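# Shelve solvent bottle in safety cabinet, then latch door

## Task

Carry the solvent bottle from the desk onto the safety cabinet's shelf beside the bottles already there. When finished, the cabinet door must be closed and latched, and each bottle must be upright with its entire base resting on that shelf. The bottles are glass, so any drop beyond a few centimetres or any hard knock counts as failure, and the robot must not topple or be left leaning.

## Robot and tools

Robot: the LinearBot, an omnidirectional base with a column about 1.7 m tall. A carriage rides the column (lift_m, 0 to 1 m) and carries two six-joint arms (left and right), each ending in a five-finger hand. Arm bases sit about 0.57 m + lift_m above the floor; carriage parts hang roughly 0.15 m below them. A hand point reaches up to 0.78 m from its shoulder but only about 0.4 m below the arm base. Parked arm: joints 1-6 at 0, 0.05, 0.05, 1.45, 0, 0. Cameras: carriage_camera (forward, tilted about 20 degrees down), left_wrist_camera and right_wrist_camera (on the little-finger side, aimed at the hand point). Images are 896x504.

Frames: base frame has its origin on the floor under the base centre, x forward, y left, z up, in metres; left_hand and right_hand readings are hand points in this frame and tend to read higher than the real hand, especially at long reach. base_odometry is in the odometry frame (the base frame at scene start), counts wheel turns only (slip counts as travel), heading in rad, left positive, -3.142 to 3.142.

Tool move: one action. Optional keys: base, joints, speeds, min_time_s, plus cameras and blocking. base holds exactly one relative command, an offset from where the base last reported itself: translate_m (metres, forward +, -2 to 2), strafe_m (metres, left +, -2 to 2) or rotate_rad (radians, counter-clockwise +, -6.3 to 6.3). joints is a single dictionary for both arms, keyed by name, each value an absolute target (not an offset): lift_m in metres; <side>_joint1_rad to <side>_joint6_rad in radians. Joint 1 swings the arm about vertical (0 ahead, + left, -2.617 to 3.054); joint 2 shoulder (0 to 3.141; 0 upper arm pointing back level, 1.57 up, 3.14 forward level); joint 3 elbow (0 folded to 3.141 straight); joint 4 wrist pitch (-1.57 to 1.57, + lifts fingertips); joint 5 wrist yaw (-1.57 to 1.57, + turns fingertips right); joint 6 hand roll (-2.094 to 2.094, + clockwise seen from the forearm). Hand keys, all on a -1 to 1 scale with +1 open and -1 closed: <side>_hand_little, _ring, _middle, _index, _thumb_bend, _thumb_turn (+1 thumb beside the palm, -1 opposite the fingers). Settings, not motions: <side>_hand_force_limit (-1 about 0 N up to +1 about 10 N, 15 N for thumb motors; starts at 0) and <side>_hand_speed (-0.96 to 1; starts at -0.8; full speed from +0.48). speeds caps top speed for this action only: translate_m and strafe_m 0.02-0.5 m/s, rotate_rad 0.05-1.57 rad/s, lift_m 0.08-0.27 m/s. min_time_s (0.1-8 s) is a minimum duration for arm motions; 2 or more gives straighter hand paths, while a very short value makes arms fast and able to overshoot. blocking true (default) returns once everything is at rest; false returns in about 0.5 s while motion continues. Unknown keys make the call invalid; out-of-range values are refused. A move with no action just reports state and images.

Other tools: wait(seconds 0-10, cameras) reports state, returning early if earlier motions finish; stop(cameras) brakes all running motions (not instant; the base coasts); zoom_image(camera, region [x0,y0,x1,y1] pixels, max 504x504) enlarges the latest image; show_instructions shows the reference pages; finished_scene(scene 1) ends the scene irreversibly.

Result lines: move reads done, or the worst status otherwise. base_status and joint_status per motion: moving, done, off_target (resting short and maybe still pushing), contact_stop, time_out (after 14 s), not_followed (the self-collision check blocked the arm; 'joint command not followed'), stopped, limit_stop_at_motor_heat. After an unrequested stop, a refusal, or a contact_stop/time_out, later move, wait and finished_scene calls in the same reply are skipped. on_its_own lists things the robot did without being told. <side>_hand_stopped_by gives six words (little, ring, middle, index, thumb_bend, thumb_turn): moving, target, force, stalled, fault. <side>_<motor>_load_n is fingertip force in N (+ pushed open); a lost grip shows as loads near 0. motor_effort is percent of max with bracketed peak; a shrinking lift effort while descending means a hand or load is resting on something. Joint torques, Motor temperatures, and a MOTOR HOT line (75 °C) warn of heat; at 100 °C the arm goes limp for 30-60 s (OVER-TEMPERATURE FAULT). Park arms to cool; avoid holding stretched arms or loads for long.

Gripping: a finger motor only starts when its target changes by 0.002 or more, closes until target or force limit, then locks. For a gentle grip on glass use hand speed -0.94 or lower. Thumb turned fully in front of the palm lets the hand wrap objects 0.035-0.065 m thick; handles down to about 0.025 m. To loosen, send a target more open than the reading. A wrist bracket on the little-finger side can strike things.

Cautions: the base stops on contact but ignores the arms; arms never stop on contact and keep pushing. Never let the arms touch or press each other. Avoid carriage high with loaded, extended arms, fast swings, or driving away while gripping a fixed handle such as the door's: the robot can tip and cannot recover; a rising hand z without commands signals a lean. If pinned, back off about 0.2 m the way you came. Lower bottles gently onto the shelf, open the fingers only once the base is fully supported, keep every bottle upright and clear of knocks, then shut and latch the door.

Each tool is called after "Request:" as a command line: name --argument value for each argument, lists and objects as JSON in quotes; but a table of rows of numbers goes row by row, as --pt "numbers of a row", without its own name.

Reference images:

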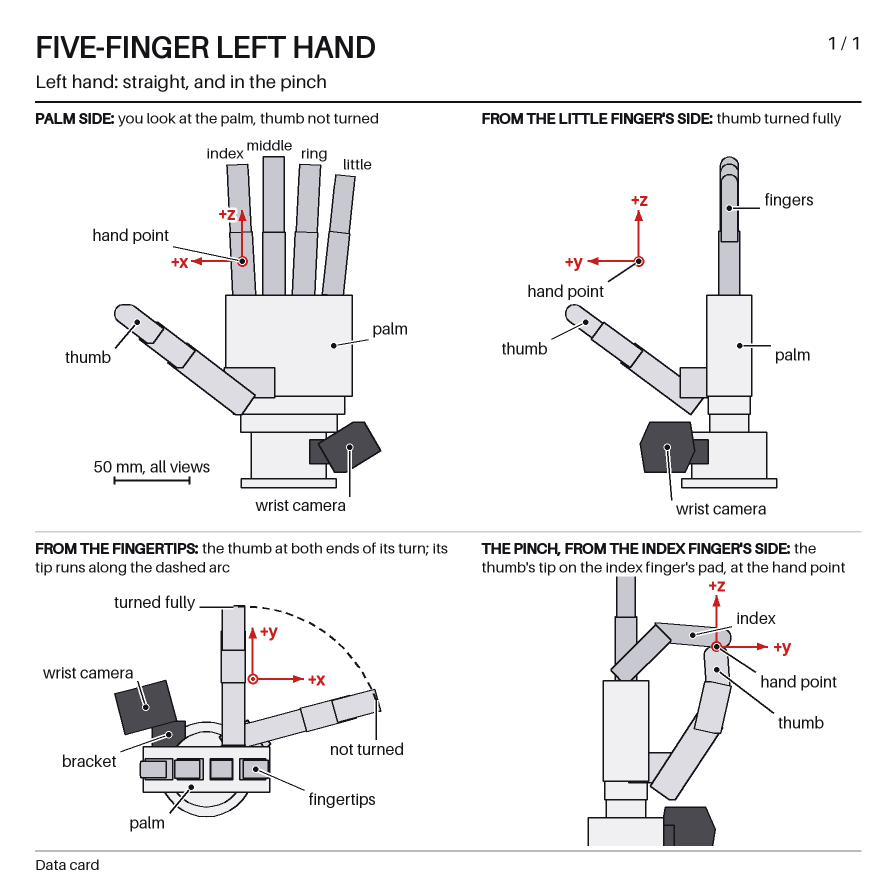

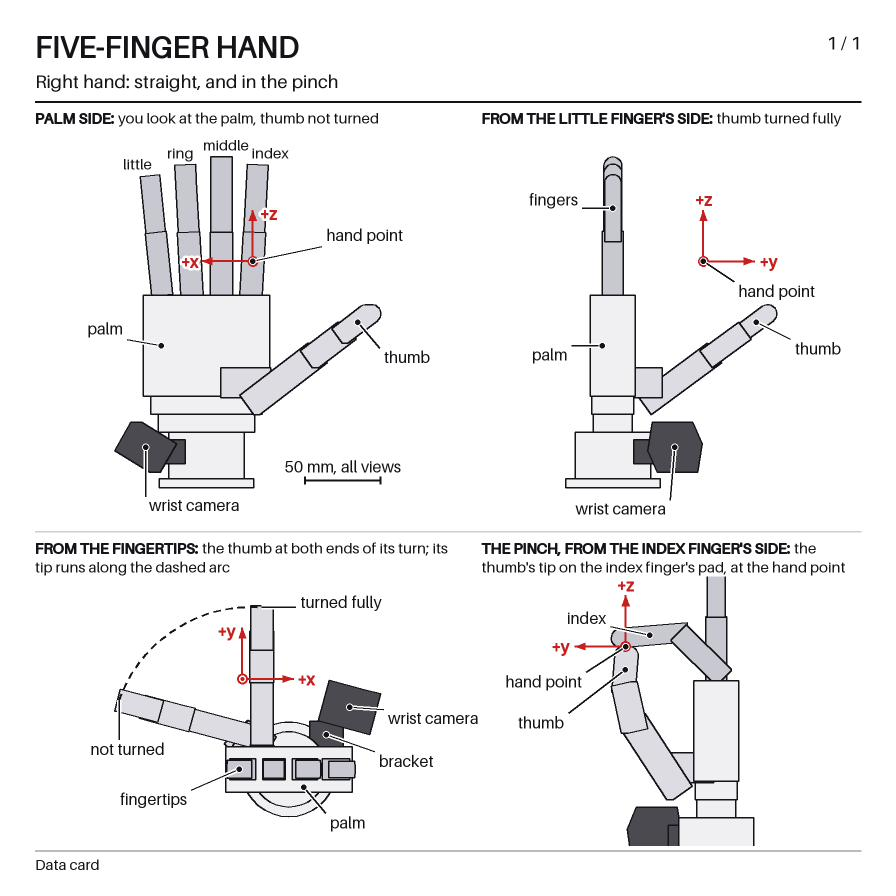

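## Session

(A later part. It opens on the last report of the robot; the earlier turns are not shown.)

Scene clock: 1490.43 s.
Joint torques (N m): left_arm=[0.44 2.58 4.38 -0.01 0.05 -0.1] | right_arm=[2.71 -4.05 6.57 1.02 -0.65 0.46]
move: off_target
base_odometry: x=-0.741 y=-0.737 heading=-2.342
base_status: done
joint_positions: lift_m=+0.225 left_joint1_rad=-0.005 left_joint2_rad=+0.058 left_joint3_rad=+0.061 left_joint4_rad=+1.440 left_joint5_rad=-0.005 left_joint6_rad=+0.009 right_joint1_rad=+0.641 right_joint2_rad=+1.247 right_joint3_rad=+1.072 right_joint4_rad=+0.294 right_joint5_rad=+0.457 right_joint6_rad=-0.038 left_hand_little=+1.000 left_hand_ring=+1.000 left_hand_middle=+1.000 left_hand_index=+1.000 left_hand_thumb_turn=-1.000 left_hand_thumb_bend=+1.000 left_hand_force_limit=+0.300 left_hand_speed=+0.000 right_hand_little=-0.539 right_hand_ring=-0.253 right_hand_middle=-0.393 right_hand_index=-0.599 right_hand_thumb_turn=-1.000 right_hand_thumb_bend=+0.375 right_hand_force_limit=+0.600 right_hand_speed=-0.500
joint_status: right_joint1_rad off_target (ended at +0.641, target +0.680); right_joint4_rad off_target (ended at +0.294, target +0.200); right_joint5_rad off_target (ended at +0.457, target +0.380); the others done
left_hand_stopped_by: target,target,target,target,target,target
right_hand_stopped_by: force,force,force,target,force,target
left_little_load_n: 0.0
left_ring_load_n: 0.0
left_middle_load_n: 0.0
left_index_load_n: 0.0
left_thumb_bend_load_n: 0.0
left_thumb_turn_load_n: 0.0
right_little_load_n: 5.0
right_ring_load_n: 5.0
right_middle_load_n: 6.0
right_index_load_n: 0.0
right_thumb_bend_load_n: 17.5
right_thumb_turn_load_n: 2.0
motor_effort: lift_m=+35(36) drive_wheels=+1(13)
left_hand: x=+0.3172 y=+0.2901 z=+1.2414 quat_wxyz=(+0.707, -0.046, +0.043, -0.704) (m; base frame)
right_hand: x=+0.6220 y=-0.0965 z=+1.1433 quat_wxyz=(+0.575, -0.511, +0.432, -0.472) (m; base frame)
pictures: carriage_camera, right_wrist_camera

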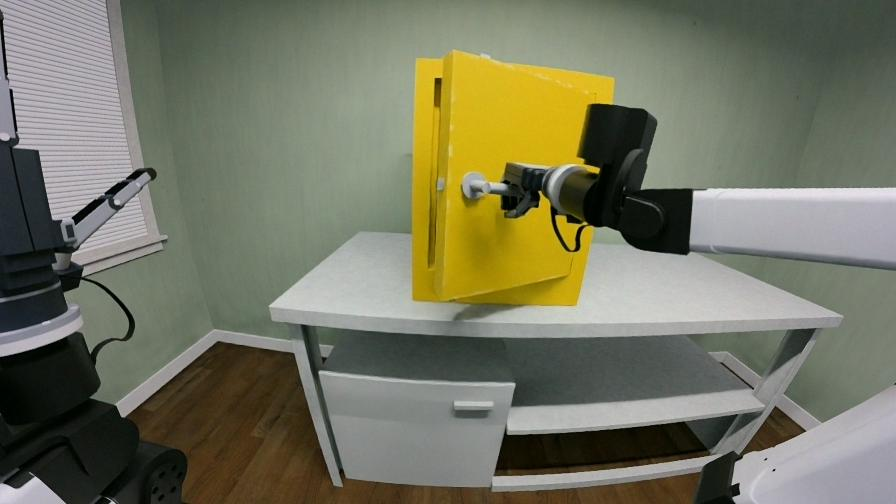

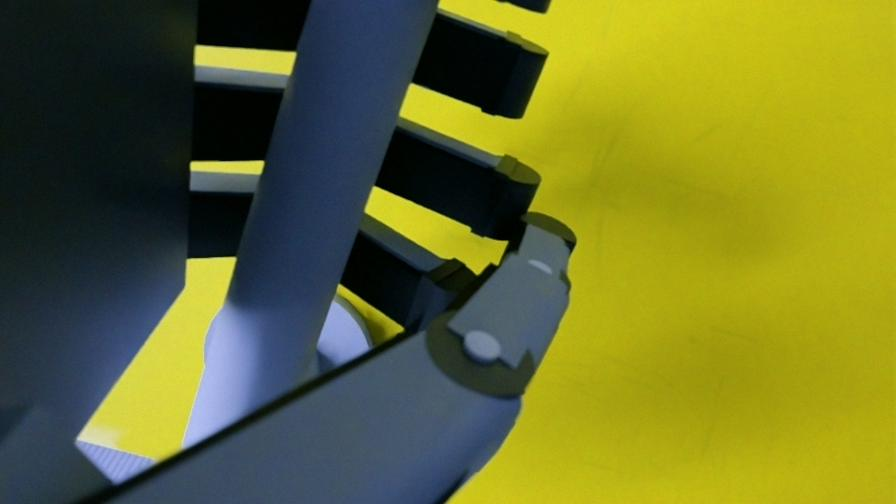

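Request:
move --joints '{"right_joint1_rad":0.72,"right_joint2_rad":1.58,"right_joint3_rad":1.354,"right_joint4_rad":0.26,"right_joint5_rad":0.68}' --min_time_s 2.5 --cameras '["carriage_camera"]'

Request:
zoom_image --camera "carriage_camera" --region '[380, 40, 680, 320]'

Scene clock: 1501.53 s.
Joint torques (N m): left_arm=[0.44 2.61 4.37 -0.01 0.05 -0.1] | right_arm=[2.3 -5.68 6.24 1.17 0.06 0.18]
Motor temperatures (°C): left_arm=[29 44 38 41 26 26] | right_arm=[32 46 35 34 40 27]
move: off_target
base_odometry: x=-0.741 y=-0.737 heading=-2.342
base_status: not commanded
joint_positions: lift_m=+0.225 left_joint1_rad=-0.005 left_joint2_rad=+0.058 left_joint3_rad=+0.061 left_joint4_rad=+1.440 left_joint5_rad=-0.005 left_joint6_rad=+0.009 right_joint1_rad=+0.686 right_joint2_rad=+1.566 right_joint3_rad=+1.349 right_joint4_rad=+0.327 right_joint5_rad=+0.682 right_joint6_rad=-0.016 left_hand_little=+1.000 left_hand_ring=+1.000 left_hand_middle=+1.000 left_hand_index=+1.000 left_hand_thumb_turn=-1.000 left_hand_thumb_bend=+1.000 left_hand_force_limit=+0.300 left_hand_speed=+0.000 right_hand_little=-0.539 right_hand_ring=-0.253 right_hand_middle=-0.393 right_hand_index=-0.599 right_hand_thumb_turn=-1.000 right_hand_thumb_bend=+0.375 right_hand_force_limit=+0.600 right_hand_speed=-0.500
joint_status: right_joint1_rad off_target (ended at +0.686, target +0.720); right_joint4_rad off_target (ended at +0.327, target +0.260); the others done
left_hand_stopped_by: target,target,target,target,target,target
right_hand_stopped_by: force,force,force,target,force,target
left_little_load_n: 0.0
left_ring_load_n: 0.0
left_middle_load_n: 0.0
left_index_load_n: 0.0
left_thumb_bend_load_n: 0.0
left_thumb_turn_load_n: -0.5
right_little_load_n: 0.0
right_ring_load_n: 1.0
right_middle_load_n: 6.0
right_index_load_n: 3.0
right_thumb_bend_load_n: 17.5
right_thumb_turn_load_n: 2.0
on_its_own: right_joint6_rad moved +0.022 to your old target +0.000
motor_effort: lift_m=+35(36) drive_wheels=+1(2)
left_hand: x=+0.3172 y=+0.2901 z=+1.2414 quat_wxyz=(+0.707, -0.046, +0.043, -0.704) (m; base frame)
right_hand: x=+0.6871 y=-0.0672 z=+1.1430 quat_wxyz=(+0.535, -0.466, +0.490, -0.506) (m; base frame)
pictures: carriage_camera

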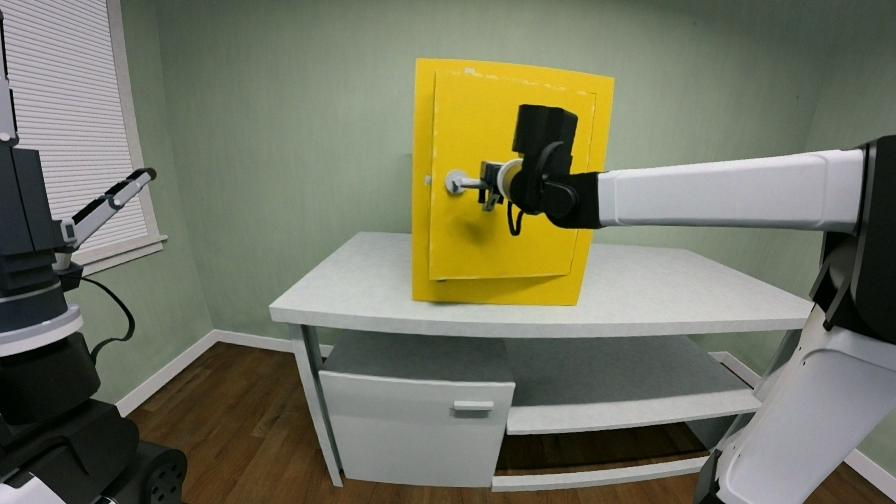

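Scaled by 1.680 from the camera's 896x504 image, which has a finer 1280x720 frame.

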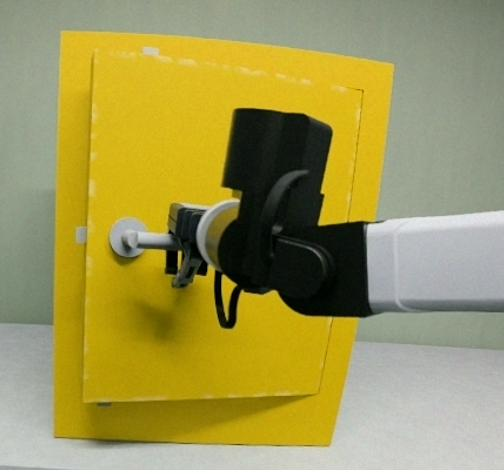

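Request:
move --joints '{"right_joint1_rad":0.735,"right_joint2_rad":1.73,"right_joint3_rad":1.50,"right_joint4_rad":0.25,"right_joint5_rad":0.78}' --min_time_s 2.5 --cameras '["carriage_camera","right_wrist_camera"]'

Request:
zoom_image --camera "carriage_camera" --region '[380, 40, 680, 320]'

Scene clock: 1508.67 s.
Joint torques (N m): left_arm=[0.44 2.59 4.37 -0.01 0.05 -0.1] | right_arm=[2.39 -5.45 6.34 0.99 -0.14 0.19]
move: off_target
base_odometry: x=-0.741 y=-0.737 heading=-2.342
base_status: not commanded
joint_positions: lift_m=+0.225 left_joint1_rad=-0.005 left_joint2_rad=+0.058 left_joint3_rad=+0.061 left_joint4_rad=+1.440 left_joint5_rad=-0.005 left_joint6_rad=+0.009 right_joint1_rad=+0.701 right_joint2_rad=+1.701 right_joint3_rad=+1.494 right_joint4_rad=+0.327 right_joint5_rad=+0.801 right_joint6_rad=-0.015 left_hand_little=+1.000 left_hand_ring=+1.000 left_hand_middle=+1.000 left_hand_index=+1.000 left_hand_thumb_turn=-1.000 left_hand_thumb_bend=+1.000 left_hand_force_limit=+0.300 left_hand_speed=+0.000 right_hand_little=-0.539 right_hand_ring=-0.253 right_hand_middle=-0.393 right_hand_index=-0.599 right_hand_thumb_turn=-1.000 right_hand_thumb_bend=+0.375 right_hand_force_limit=+0.600 right_hand_speed=-0.500
joint_status: right_joint1_rad off_target (ended at +0.701, target +0.735); right_joint4_rad off_target (ended at +0.327, target +0.250); the others done
left_hand_stopped_by: target,target,target,target,target,target
right_hand_stopped_by: force,force,force,target,force,target
left_little_load_n: 0.0
left_ring_load_n: 0.0
left_middle_load_n: 0.0
left_index_load_n: 0.0
left_thumb_bend_load_n: 0.0
left_thumb_turn_load_n: 0.0
right_little_load_n: 0.5
right_ring_load_n: 1.0
right_middle_load_n: 5.5
right_index_load_n: 0.0
right_thumb_bend_load_n: 18.0
right_thumb_turn_load_n: 2.0
motor_effort: lift_m=+34(36) drive_wheels=+1(2)
left_hand: x=+0.3172 y=+0.2901 z=+1.2414 quat_wxyz=(+0.707, -0.046, +0.043, -0.704) (m; base frame)
right_hand: x=+0.7135 y=-0.0606 z=+1.1441 quat_wxyz=(+0.512, -0.435, +0.519, -0.529) (m; base frame)
pictures: carriage_camera, right_wrist_camera

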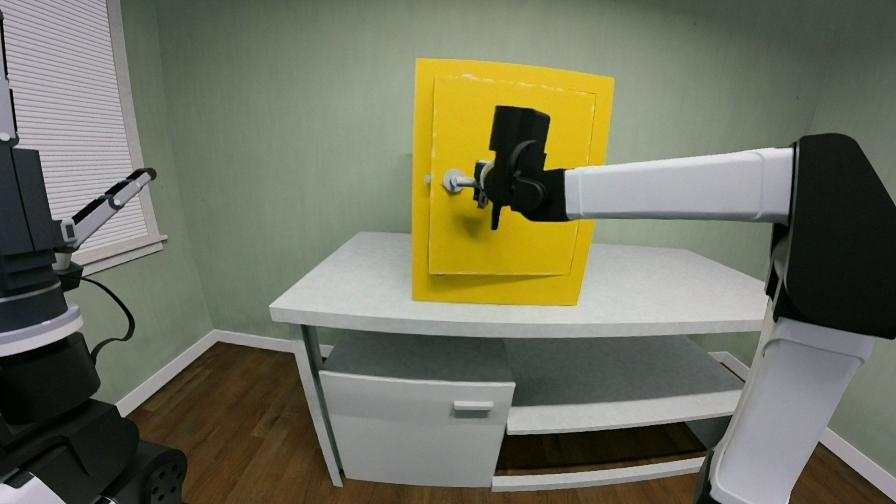

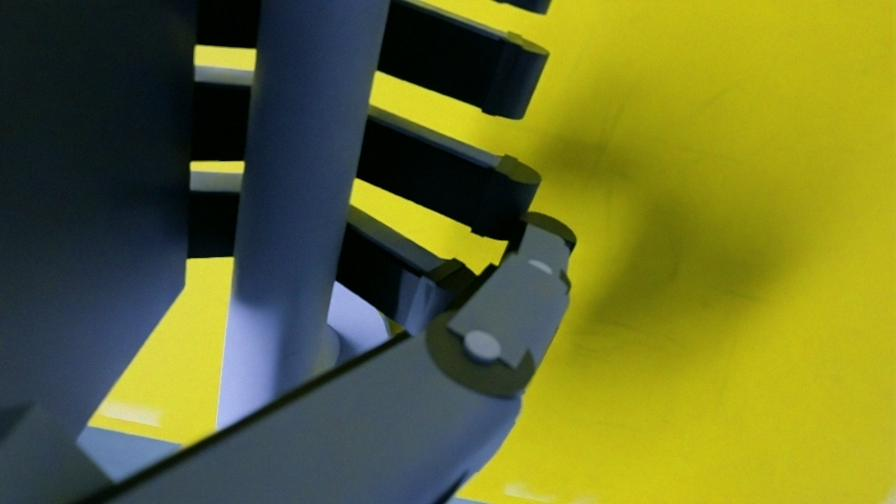

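Scaled by 1.680 from the camera's 896x504 image, which has a finer 1280x720 frame.

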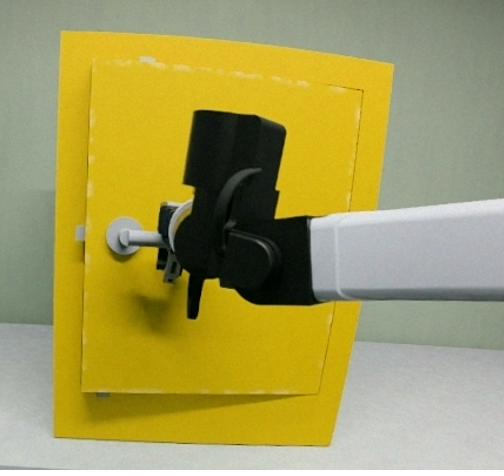

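Request:
move --joints '{"right_joint1_rad":0.735,"right_joint2_rad":1.81,"right_joint3_rad":1.575,"right_joint4_rad":0.25,"right_joint5_rad":0.84}' --min_time_s 2 --cameras '["carriage_camera"]'

Request:
zoom_image --camera "carriage_camera" --region '[380, 40, 680, 320]'

Scene clock: 1517.27 s.
Joint torques (N m): left_arm=[0.44 2.59 4.36 -0.01 0.05 -0.1] | right_arm=[1.73 -5.04 6.34 1 -0.39 0.17]
move: off_target
base_odometry: x=-0.741 y=-0.737 heading=-2.342
base_status: not commanded
joint_positions: lift_m=+0.225 left_joint1_rad=-0.005 left_joint2_rad=+0.058 left_joint3_rad=+0.061 left_joint4_rad=+1.440 left_joint5_rad=-0.005 left_joint6_rad=+0.009 right_joint1_rad=+0.709 right_joint2_rad=+1.772 right_joint3_rad=+1.568 right_joint4_rad=+0.320 right_joint5_rad=+0.888 right_joint6_rad=-0.015 left_hand_little=+1.000 left_hand_ring=+1.000 left_hand_middle=+1.000 left_hand_index=+1.000 left_hand_thumb_turn=-1.000 left_hand_thumb_bend=+1.000 left_hand_force_limit=+0.300 left_hand_speed=+0.000 right_hand_little=-0.539 right_hand_ring=-0.253 right_hand_middle=-0.393 right_hand_index=-0.599 right_hand_thumb_turn=-1.000 right_hand_thumb_bend=+0.375 right_hand_force_limit=+0.600 right_hand_speed=-0.500
joint_status: right_joint1_rad off_target (ended at +0.709, target +0.735); right_joint4_rad off_target (ended at +0.321, target +0.250); right_joint5_rad off_target (ended at +0.888, target +0.840); the others done
left_hand_stopped_by: target,target,target,target,target,target
right_hand_stopped_by: force,force,force,target,force,target
left_little_load_n: 0.0
left_ring_load_n: 0.0
left_middle_load_n: 0.0
left_index_load_n: 0.0
left_thumb_bend_load_n: 0.0
left_thumb_turn_load_n: 0.0
right_little_load_n: 0.5
right_ring_load_n: 0.0
right_middle_load_n: 5.5
right_index_load_n: 0.0
right_thumb_bend_load_n: 17.5
right_thumb_turn_load_n: 2.0
motor_effort: lift_m=+35(35) drive_wheels=+1(1)
left_hand: x=+0.3172 y=+0.2901 z=+1.2414 quat_wxyz=(+0.707, -0.046, +0.043, -0.704) (m; base frame)
right_hand: x=+0.7256 y=-0.0618 z=+1.1399 quat_wxyz=(+0.490, -0.415, +0.539, -0.545) (m; base frame)
pictures: carriage_camera

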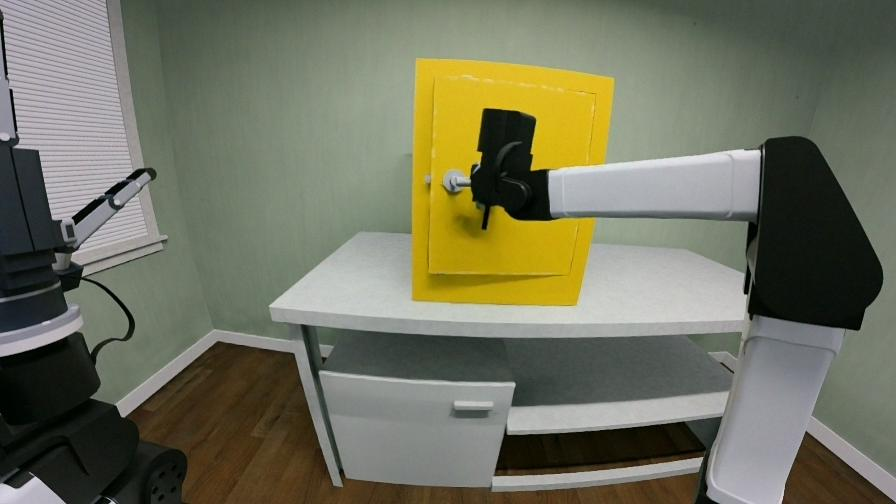

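Scaled by 1.680 from the camera's 896x504 image, which has a finer 1280x720 frame.

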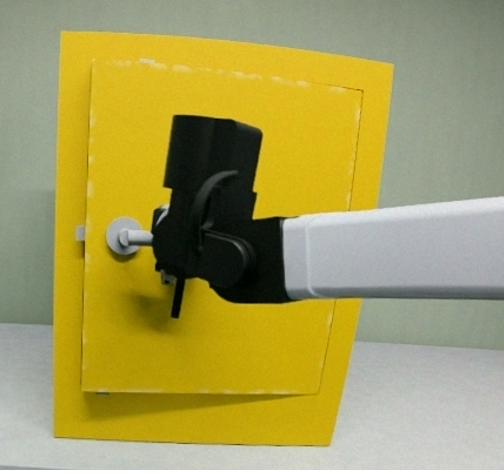

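Request:
move --joints '{"right_joint1_rad":0.735,"right_joint2_rad":1.71,"right_joint3_rad":1.485,"right_joint4_rad":0.25,"right_joint5_rad":0.79}' --min_time_s 1.5

Request:
move --joints '{"right_joint6_rad":0.4,"lift_m":0.155}' --min_time_s 1.5 --cameras '["carriage_camera","right_wrist_camera"]'

Request:
zoom_image --camera "carriage_camera" --region '[380, 0, 680, 280]'

Scene clock: 1524.63 s.
Joint torques (N m): left_arm=[0.44 2.59 4.37 -0.01 0.05 -0.1] | right_arm=[2.32 -10.3 3.56 1.02 -0.28 0.16]
move: off_target
base_odometry: x=-0.741 y=-0.737 heading=-2.342
base_status: not commanded
joint_positions: lift_m=+0.225 left_joint1_rad=-0.005 left_joint2_rad=+0.058 left_joint3_rad=+0.061 left_joint4_rad=+1.440 left_joint5_rad=-0.005 left_joint6_rad=+0.009 right_joint1_rad=+0.701 right_joint2_rad=+1.729 right_joint3_rad=+1.511 right_joint4_rad=+0.326 right_joint5_rad=+0.829 right_joint6_rad=-0.013 left_hand_little=+1.000 left_hand_ring=+1.000 left_hand_middle=+1.000 left_hand_index=+1.000 left_hand_thumb_turn=-1.000 left_hand_thumb_bend=+1.000 left_hand_force_limit=+0.300 left_hand_speed=+0.000 right_hand_little=-0.539 right_hand_ring=-0.253 right_hand_middle=-0.393 right_hand_index=-0.599 right_hand_thumb_turn=-1.000 right_hand_thumb_bend=+0.375 right_hand_force_limit=+0.600 right_hand_speed=-0.500
joint_status: right_joint1_rad off_target (ended at +0.701, target +0.735); right_joint4_rad off_target (ended at +0.326, target +0.250); right_joint5_rad off_target (ended at +0.829, target +0.790); the others done
left_hand_stopped_by: target,target,target,target,target,target
right_hand_stopped_by: force,force,force,target,force,target
left_little_load_n: 0.0
left_ring_load_n: 0.0
left_middle_load_n: 0.0
left_index_load_n: 0.0
left_thumb_bend_load_n: 0.0
left_thumb_turn_load_n: 0.0
right_little_load_n: 0.5
right_ring_load_n: 1.5
right_middle_load_n: 5.5
right_index_load_n: 0.0
right_thumb_bend_load_n: 17.5
right_thumb_turn_load_n: 2.0
motor_effort: lift_m=+35(35) drive_wheels=+1(2)
left_hand: x=+0.3172 y=+0.2901 z=+1.2414 quat_wxyz=(+0.707, -0.046, +0.043, -0.704) (m; base frame)
right_hand: x=+0.7190 y=-0.0614 z=+1.1372 quat_wxyz=(+0.501, -0.432, +0.527, -0.534) (m; base frame)
pictures: none

Scene clock: 1526.47 s.
Joint torques (N m): left_arm=[0.44 2.85 4.85 -0.01 0.05 -0.1] | right_arm=[2.4 -6.02 2.7 0.25 -0.16 0.22]
move: done
base_odometry: x=-0.741 y=-0.737 heading=-2.342
base_status: not commanded
joint_positions: lift_m=+0.155 left_joint1_rad=-0.005 left_joint2_rad=+0.054 left_joint3_rad=+0.056 left_joint4_rad=+1.441 left_joint5_rad=-0.005 left_joint6_rad=+0.009 right_joint1_rad=+0.701 right_joint2_rad=+1.689 right_joint3_rad=+1.521 right_joint4_rad=+0.399 right_joint5_rad=+0.808 right_joint6_rad=+0.381 left_hand_little=+1.000 left_hand_ring=+1.000 left_hand_middle=+1.000 left_hand_index=+1.000 left_hand_thumb_turn=-1.000 left_hand_thumb_bend=+1.000 left_hand_force_limit=+0.300 left_hand_speed=+0.000 right_hand_little=-0.539 right_hand_ring=-0.253 right_hand_middle=-0.393 right_hand_index=-0.599 right_hand_thumb_turn=-1.000 right_hand_thumb_bend=+0.375 right_hand_force_limit=+0.600 right_hand_speed=-0.500
joint_status: all done
left_hand_stopped_by: target,target,target,target,target,target
right_hand_stopped_by: force,force,force,target,force,target
left_little_load_n: 0.0
left_ring_load_n: 0.0
left_middle_load_n: 0.0
left_index_load_n: 0.0
left_thumb_bend_load_n: 0.0
left_thumb_turn_load_n: 0.0
right_little_load_n: 0.0
right_ring_load_n: 3.0
right_middle_load_n: 5.5
right_index_load_n: 0.0
right_thumb_bend_load_n: 18.0
right_thumb_turn_load_n: 2.0
motor_effort: lift_m=+32(35) drive_wheels=+1(2)
left_hand: x=+0.3176 y=+0.2901 z=+1.1702 quat_wxyz=(+0.707, -0.047, +0.044, -0.704) (m; base frame)
right_hand: x=+0.7117 y=-0.0447 z=+1.1300 quat_wxyz=(+0.640, -0.282, +0.584, -0.411) (m; base frame)
pictures: carriage_camera, right_wrist_camera

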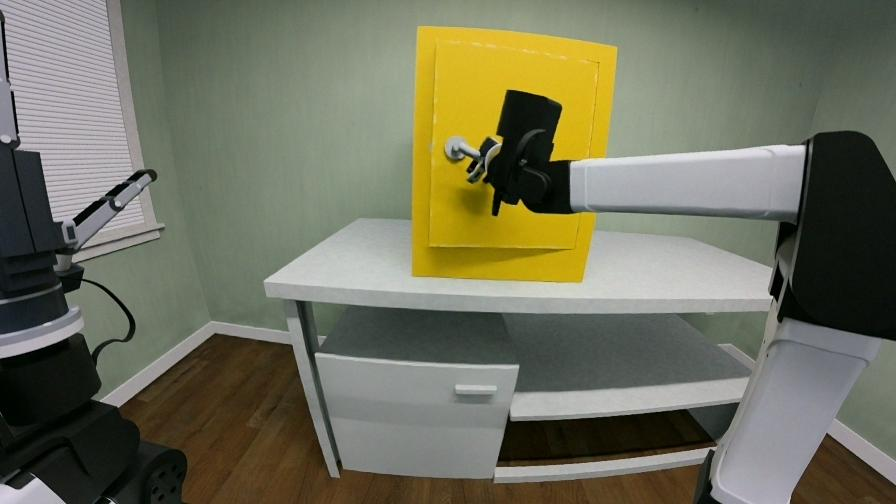

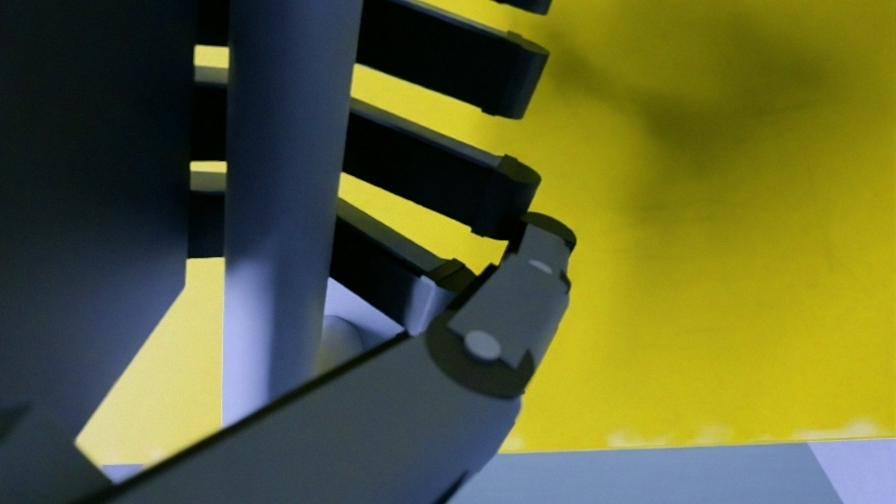

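Scaled by 1.680 from the camera's 896x504 image, which has a finer 1280x720 frame.

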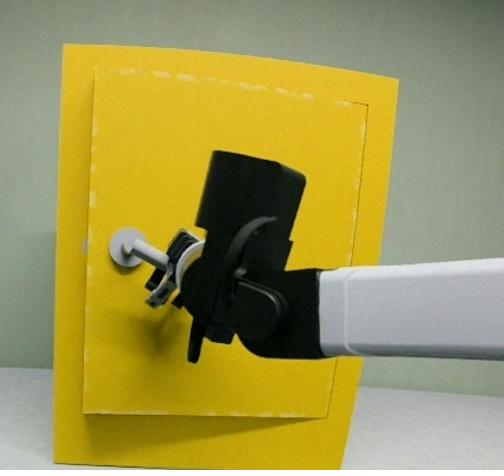

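Request:
move --joints '{"right_joint6_rad":0.8,"lift_m":0.11}' --min_time_s 1.5 --cameras '["carriage_camera"]'

Request:
zoom_image --camera "carriage_camera" --region '[380, 0, 680, 280]'

Scene clock: 1530.27 s.
Joint torques (N m): left_arm=[0.43 2.88 4.85 -0.01 0.05 -0.09] | right_arm=[2.35 -4.83 2.09 0.09 0.08 0.45]
move: off_target
base_odometry: x=-0.741 y=-0.737 heading=-2.342
base_status: not commanded
joint_positions: lift_m=+0.110 left_joint1_rad=-0.005 left_joint2_rad=+0.054 left_joint3_rad=+0.056 left_joint4_rad=+1.441 left_joint5_rad=-0.005 left_joint6_rad=+0.009 right_joint1_rad=+0.700 right_joint2_rad=+1.678 right_joint3_rad=+1.527 right_joint4_rad=+0.416 right_joint5_rad=+0.782 right_joint6_rad=+0.764 left_hand_little=+1.000 left_hand_ring=+1.000 left_hand_middle=+1.000 left_hand_index=+1.000 left_hand_thumb_turn=-1.000 left_hand_thumb_bend=+1.000 left_hand_force_limit=+0.300 left_hand_speed=+0.000 right_hand_little=-0.539 right_hand_ring=-0.253 right_hand_middle=-0.393 right_hand_index=-0.599 right_hand_thumb_turn=-1.000 right_hand_thumb_bend=+0.375 right_hand_force_limit=+0.600 right_hand_speed=-0.500
joint_status: right_joint6_rad off_target (ended at +0.764, target +0.800); the others done
left_hand_stopped_by: target,target,target,target,target,target
right_hand_stopped_by: force,force,force,target,force,target
left_little_load_n: 0.0
left_ring_load_n: -0.5
left_middle_load_n: 0.0
left_index_load_n: 0.0
left_thumb_bend_load_n: 0.0
left_thumb_turn_load_n: 0.0
right_little_load_n: 0.0
right_ring_load_n: 1.5
right_middle_load_n: 5.5
right_index_load_n: 2.5
right_thumb_bend_load_n: 17.5
right_thumb_turn_load_n: 2.0
motor_effort: lift_m=+31(32) drive_wheels=+1(2)
left_hand: x=+0.3172 y=+0.2901 z=+1.1254 quat_wxyz=(+0.707, -0.046, +0.043, -0.704) (m; base frame)
right_hand: x=+0.7041 y=-0.0335 z=+1.1233 quat_wxyz=(+0.721, -0.163, +0.617, -0.270) (m; base frame)
pictures: carriage_camera

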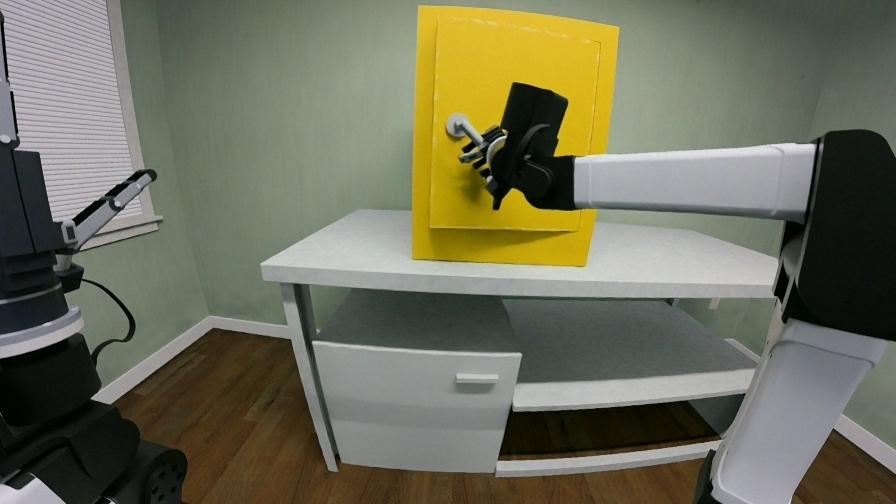

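Scaled by 1.680 from the camera's 896x504 image, which has a finer 1280x720 frame.

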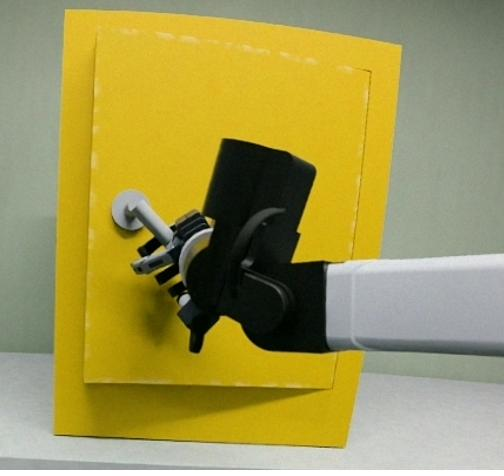

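Request:
move --joints '{"right_joint2_rad":1.83,"right_joint3_rad":1.60,"right_joint5_rad":0.85}' --min_time_s 2 --cameras '["carriage_camera"]'

Request:
zoom_image --camera "carriage_camera" --region '[380, 0, 680, 280]'

Scene clock: 1538.00 s.
Joint torques (N m): left_arm=[0.44 2.88 4.83 -0.02 0.05 -0.1] | right_arm=[2.47 -3.6 2.81 0.03 0.06 0.41]
move: done
base_odometry: x=-0.741 y=-0.737 heading=-2.342
base_status: not commanded
joint_positions: lift_m=+0.110 left_joint1_rad=-0.005 left_joint2_rad=+0.054 left_joint3_rad=+0.056 left_joint4_rad=+1.441 left_joint5_rad=-0.005 left_joint6_rad=+0.009 right_joint1_rad=+0.700 right_joint2_rad=+1.777 right_joint3_rad=+1.634 right_joint4_rad=+0.417 right_joint5_rad=+0.841 right_joint6_rad=+0.769 left_hand_little=+1.000 left_hand_ring=+1.000 left_hand_middle=+1.000 left_hand_index=+1.000 left_hand_thumb_turn=-1.000 left_hand_thumb_bend=+1.000 left_hand_force_limit=+0.300 left_hand_speed=+0.000 right_hand_little=-0.539 right_hand_ring=-0.253 right_hand_middle=-0.393 right_hand_index=-0.599 right_hand_thumb_turn=-1.000 right_hand_thumb_bend=+0.375 right_hand_force_limit=+0.600 right_hand_speed=-0.500
joint_status: all done
left_hand_stopped_by: target,target,target,target,target,target
right_hand_stopped_by: force,force,force,target,force,target
left_little_load_n: 0.0
left_ring_load_n: 0.0
left_middle_load_n: 0.0
left_index_load_n: 0.0
left_thumb_bend_load_n: 0.0
left_thumb_turn_load_n: 0.0
right_little_load_n: 0.0
right_ring_load_n: 1.0
right_middle_load_n: 5.5
right_index_load_n: 6.0
right_thumb_bend_load_n: 17.5
right_thumb_turn_load_n: 2.0
motor_effort: lift_m=+31(32) drive_wheels=+1(2)
left_hand: x=+0.3172 y=+0.2901 z=+1.1254 quat_wxyz=(+0.707, -0.046, +0.043, -0.704) (m; base frame)
right_hand: x=+0.7260 y=-0.0290 z=+1.1224 quat_wxyz=(+0.714, -0.138, +0.625, -0.283) (m; base frame)
pictures: carriage_camera

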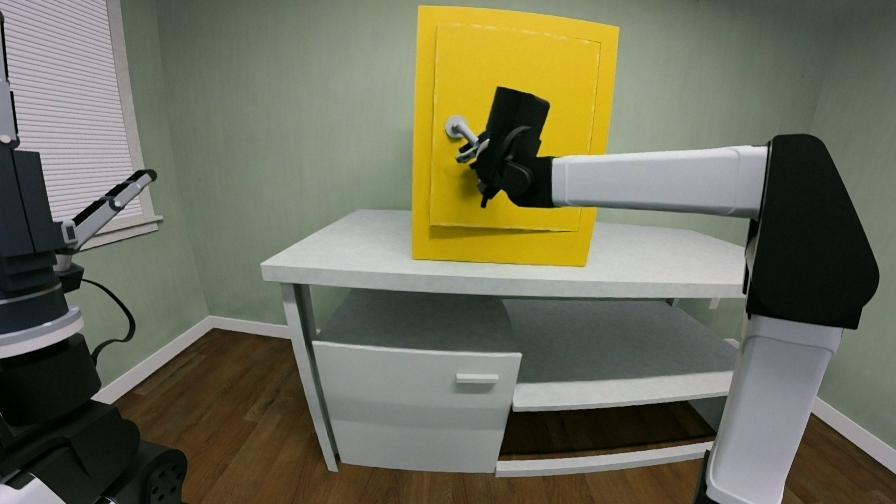

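Scaled by 1.680 from the camera's 896x504 image, which has a finer 1280x720 frame.

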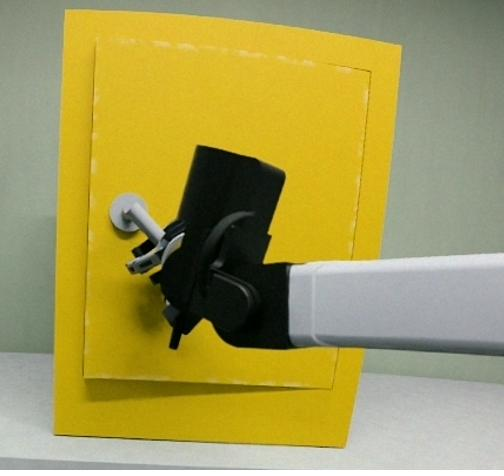

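Request:
move --joints '{"right_joint2_rad":1.95,"right_joint3_rad":1.71,"right_joint5_rad":0.89,"right_joint1_rad":0.735}' --min_time_s 2 --cameras '["carriage_camera","right_wrist_camera"]'

Request:
zoom_image --camera "carriage_camera" --region '[380, 0, 680, 280]'

Scene clock: 1543.50 s.
Joint torques (N m): left_arm=[0.44 2.89 4.83 -0.01 0.05 -0.1] | right_arm=[1.58 -1.65 2.86 -0.16 -0.52 0.28]
move: off_target
base_odometry: x=-0.741 y=-0.737 heading=-2.342
base_status: not commanded
joint_positions: lift_m=+0.110 left_joint1_rad=-0.005 left_joint2_rad=+0.054 left_joint3_rad=+0.056 left_joint4_rad=+1.441 left_joint5_rad=-0.005 left_joint6_rad=+0.009 right_joint1_rad=+0.712 right_joint2_rad=+1.869 right_joint3_rad=+1.742 right_joint4_rad=+0.427 right_joint5_rad=+0.943 right_joint6_rad=+0.781 left_hand_little=+1.000 left_hand_ring=+1.000 left_hand_middle=+1.000 left_hand_index=+1.000 left_hand_thumb_turn=-1.000 left_hand_thumb_bend=+1.000 left_hand_force_limit=+0.300 left_hand_speed=+0.000 right_hand_little=-0.539 right_hand_ring=-0.253 right_hand_middle=-0.393 right_hand_index=-0.599 right_hand_thumb_turn=-1.000 right_hand_thumb_bend=+0.375 right_hand_force_limit=+0.600 right_hand_speed=-0.500
joint_status: right_joint1_rad off_target (ended at +0.712, target +0.735); right_joint5_rad off_target (ended at +0.942, target +0.890); the others done
left_hand_stopped_by: target,target,target,target,target,target
right_hand_stopped_by: force,force,force,target,force,target
left_little_load_n: 0.0
left_ring_load_n: 0.0
left_middle_load_n: 0.0
left_index_load_n: 0.0
left_thumb_bend_load_n: 0.0
left_thumb_turn_load_n: 0.0
right_little_load_n: 0.0
right_ring_load_n: 0.5
right_middle_load_n: 5.5
right_index_load_n: 0.5
right_thumb_bend_load_n: 17.5
right_thumb_turn_load_n: 2.0
motor_effort: lift_m=+31(32) drive_wheels=+1(2)
left_hand: x=+0.3172 y=+0.2901 z=+1.1254 quat_wxyz=(+0.707, -0.046, +0.043, -0.704) (m; base frame)
right_hand: x=+0.7423 y=-0.0287 z=+1.1236 quat_wxyz=(+0.706, -0.094, +0.636, -0.297) (m; base frame)
pictures: carriage_camera, right_wrist_camera

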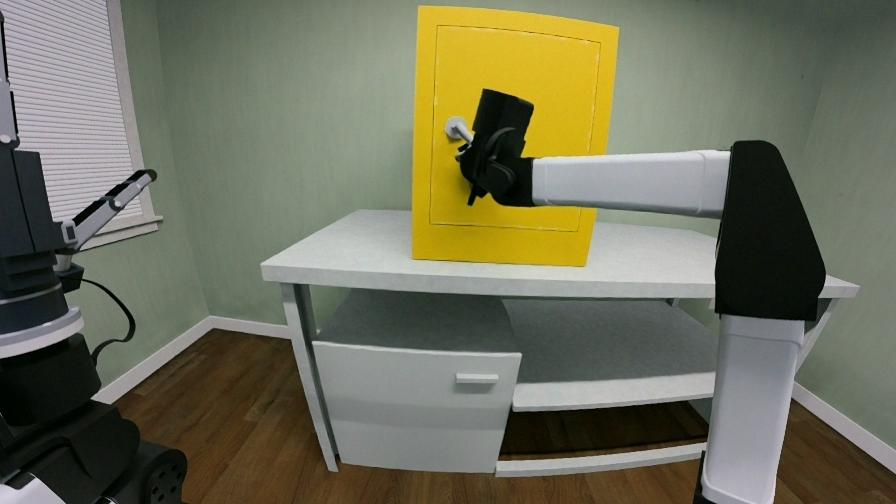

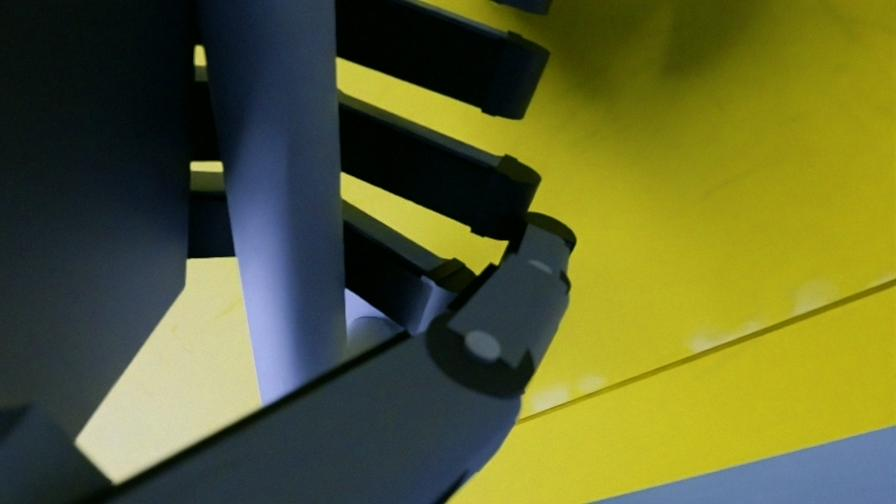

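Scaled by 1.680 from the camera's 896x504 image, which has a finer 1280x720 frame.

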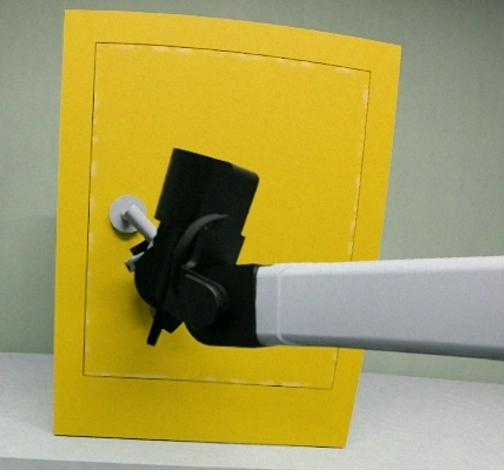

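Request:
move --joints '{"right_joint6_rad":0.4,"lift_m":0.155}' --min_time_s 1.2

Request:
move --joints '{"right_joint6_rad":0.0,"lift_m":0.225}' --min_time_s 1.2 --cameras '["carriage_camera","right_wrist_camera"]'

Request:
zoom_image --camera "carriage_camera" --region '[380, 40, 680, 320]'

Scene clock: 1548.67 s.
Joint torques (N m): left_arm=[0.44 2.88 4.83 -0.02 0.05 -0.1] | right_arm=[1.84 -2.61 2.97 0.31 -0.99 0.1]
move: done
base_odometry: x=-0.741 y=-0.737 heading=-2.342
base_status: not commanded
joint_positions: lift_m=+0.155 left_joint1_rad=-0.005 left_joint2_rad=+0.054 left_joint3_rad=+0.056 left_joint4_rad=+1.441 left_joint5_rad=-0.005 left_joint6_rad=+0.009 right_joint1_rad=+0.708 right_joint2_rad=+1.879 right_joint3_rad=+1.741 right_joint4_rad=+0.379 right_joint5_rad=+0.996 right_joint6_rad=+0.396 left_hand_little=+1.000 left_hand_ring=+1.000 left_hand_middle=+1.000 left_hand_index=+1.000 left_hand_thumb_turn=-1.000 left_hand_thumb_bend=+1.000 left_hand_force_limit=+0.300 left_hand_speed=+0.000 right_hand_little=-0.539 right_hand_ring=-0.253 right_hand_middle=-0.393 right_hand_index=-0.599 right_hand_thumb_turn=-1.000 right_hand_thumb_bend=+0.375 right_hand_force_limit=+0.600 right_hand_speed=-0.500
joint_status: all done
left_hand_stopped_by: target,target,target,target,target,target
right_hand_stopped_by: force,force,force,target,force,target
left_little_load_n: 0.0
left_ring_load_n: 0.0
left_middle_load_n: 0.0
left_index_load_n: 0.0
left_thumb_bend_load_n: 0.0
left_thumb_turn_load_n: 0.0
right_little_load_n: 0.0
right_ring_load_n: 0.5
right_middle_load_n: 6.0
right_index_load_n: 0.0
right_thumb_bend_load_n: 17.5
right_thumb_turn_load_n: 2.0
on_its_own: right_joint4_rad moved -0.048 toward your old target +0.250
motor_effort: lift_m=+34(46) drive_wheels=+3(4)
left_hand: x=+0.3171 y=+0.2901 z=+1.1702 quat_wxyz=(+0.707, -0.046, +0.043, -0.704) (m; base frame)
right_hand: x=+0.7489 y=-0.0464 z=+1.1249 quat_wxyz=(+0.605, -0.217, +0.623, -0.447) (m; base frame)
pictures: none

Scene clock: 1550.27 s.
Joint torques (N m): left_arm=[0.44 2.89 4.85 -0.02 0.05 -0.1] | right_arm=[1.68 -5.33 3.77 1 -0.89 0.15]
move: done
base_odometry: x=-0.741 y=-0.737 heading=-2.342
base_status: not commanded
joint_positions: lift_m=+0.225 left_joint1_rad=-0.005 left_joint2_rad=+0.054 left_joint3_rad=+0.056 left_joint4_rad=+1.441 left_joint5_rad=-0.005 left_joint6_rad=+0.009 right_joint1_rad=+0.710 right_joint2_rad=+1.904 right_joint3_rad=+1.732 right_joint4_rad=+0.313 right_joint5_rad=+0.991 right_joint6_rad=-0.008 left_hand_little=+1.000 left_hand_ring=+1.000 left_hand_middle=+1.000 left_hand_index=+1.000 left_hand_thumb_turn=-1.000 left_hand_thumb_bend=+1.000 left_hand_force_limit=+0.300 left_hand_speed=+0.000 right_hand_little=-0.539 right_hand_ring=-0.253 right_hand_middle=-0.393 right_hand_index=-0.599 right_hand_thumb_turn=-1.000 right_hand_thumb_bend=+0.375 right_hand_force_limit=+0.600 right_hand_speed=-0.500
joint_status: all done
left_hand_stopped_by: target,target,target,target,target,target
right_hand_stopped_by: force,force,force,target,force,target
left_little_load_n: 0.0
left_ring_load_n: 0.0
left_middle_load_n: 0.0
left_index_load_n: 0.0
left_thumb_bend_load_n: 0.0
left_thumb_turn_load_n: 0.0
right_little_load_n: 0.5
right_ring_load_n: 0.0
right_middle_load_n: 5.5
right_index_load_n: 0.0
right_thumb_bend_load_n: 17.5
right_thumb_turn_load_n: 2.0
on_its_own: right_joint4_rad moved -0.066 toward your old target +0.250
motor_effort: lift_m=+34(47) drive_wheels=+3(4)
left_hand: x=+0.3171 y=+0.2901 z=+1.2402 quat_wxyz=(+0.707, -0.046, +0.043, -0.704) (m; base frame)
right_hand: x=+0.7497 y=-0.0587 z=+1.1427 quat_wxyz=(+0.472, -0.377, +0.565, -0.562) (m; base frame)
pictures: carriage_camera, right_wrist_camera

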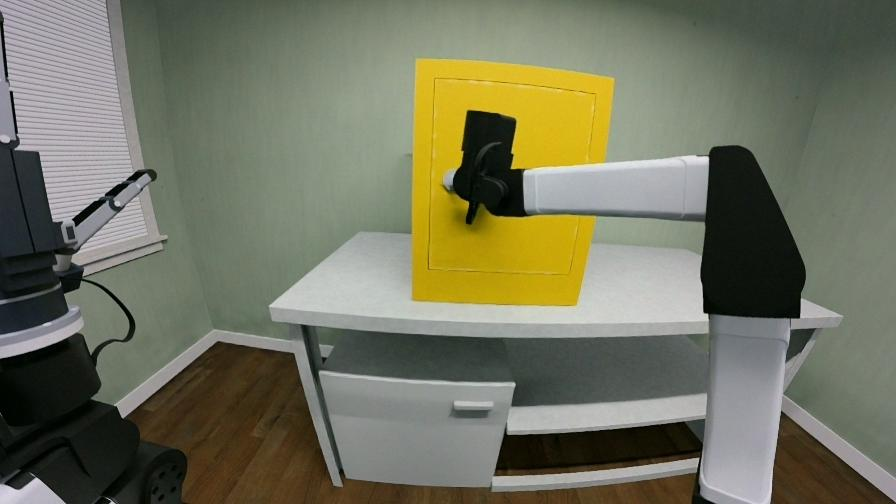

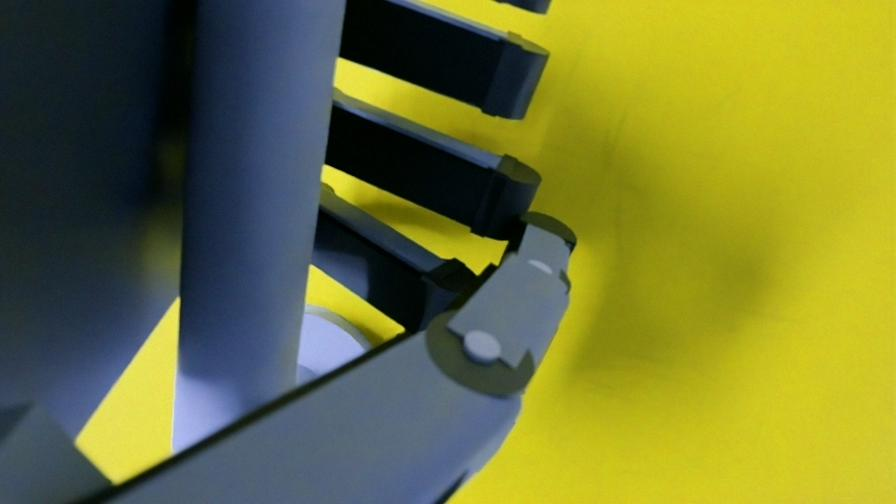

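Scaled by 1.680 from the camera's 896x504 image, which has a finer 1280x720 frame.

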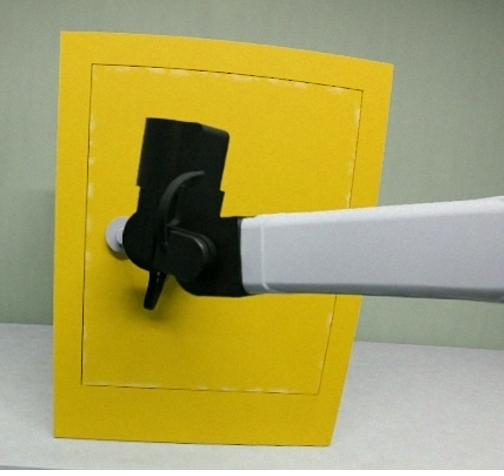

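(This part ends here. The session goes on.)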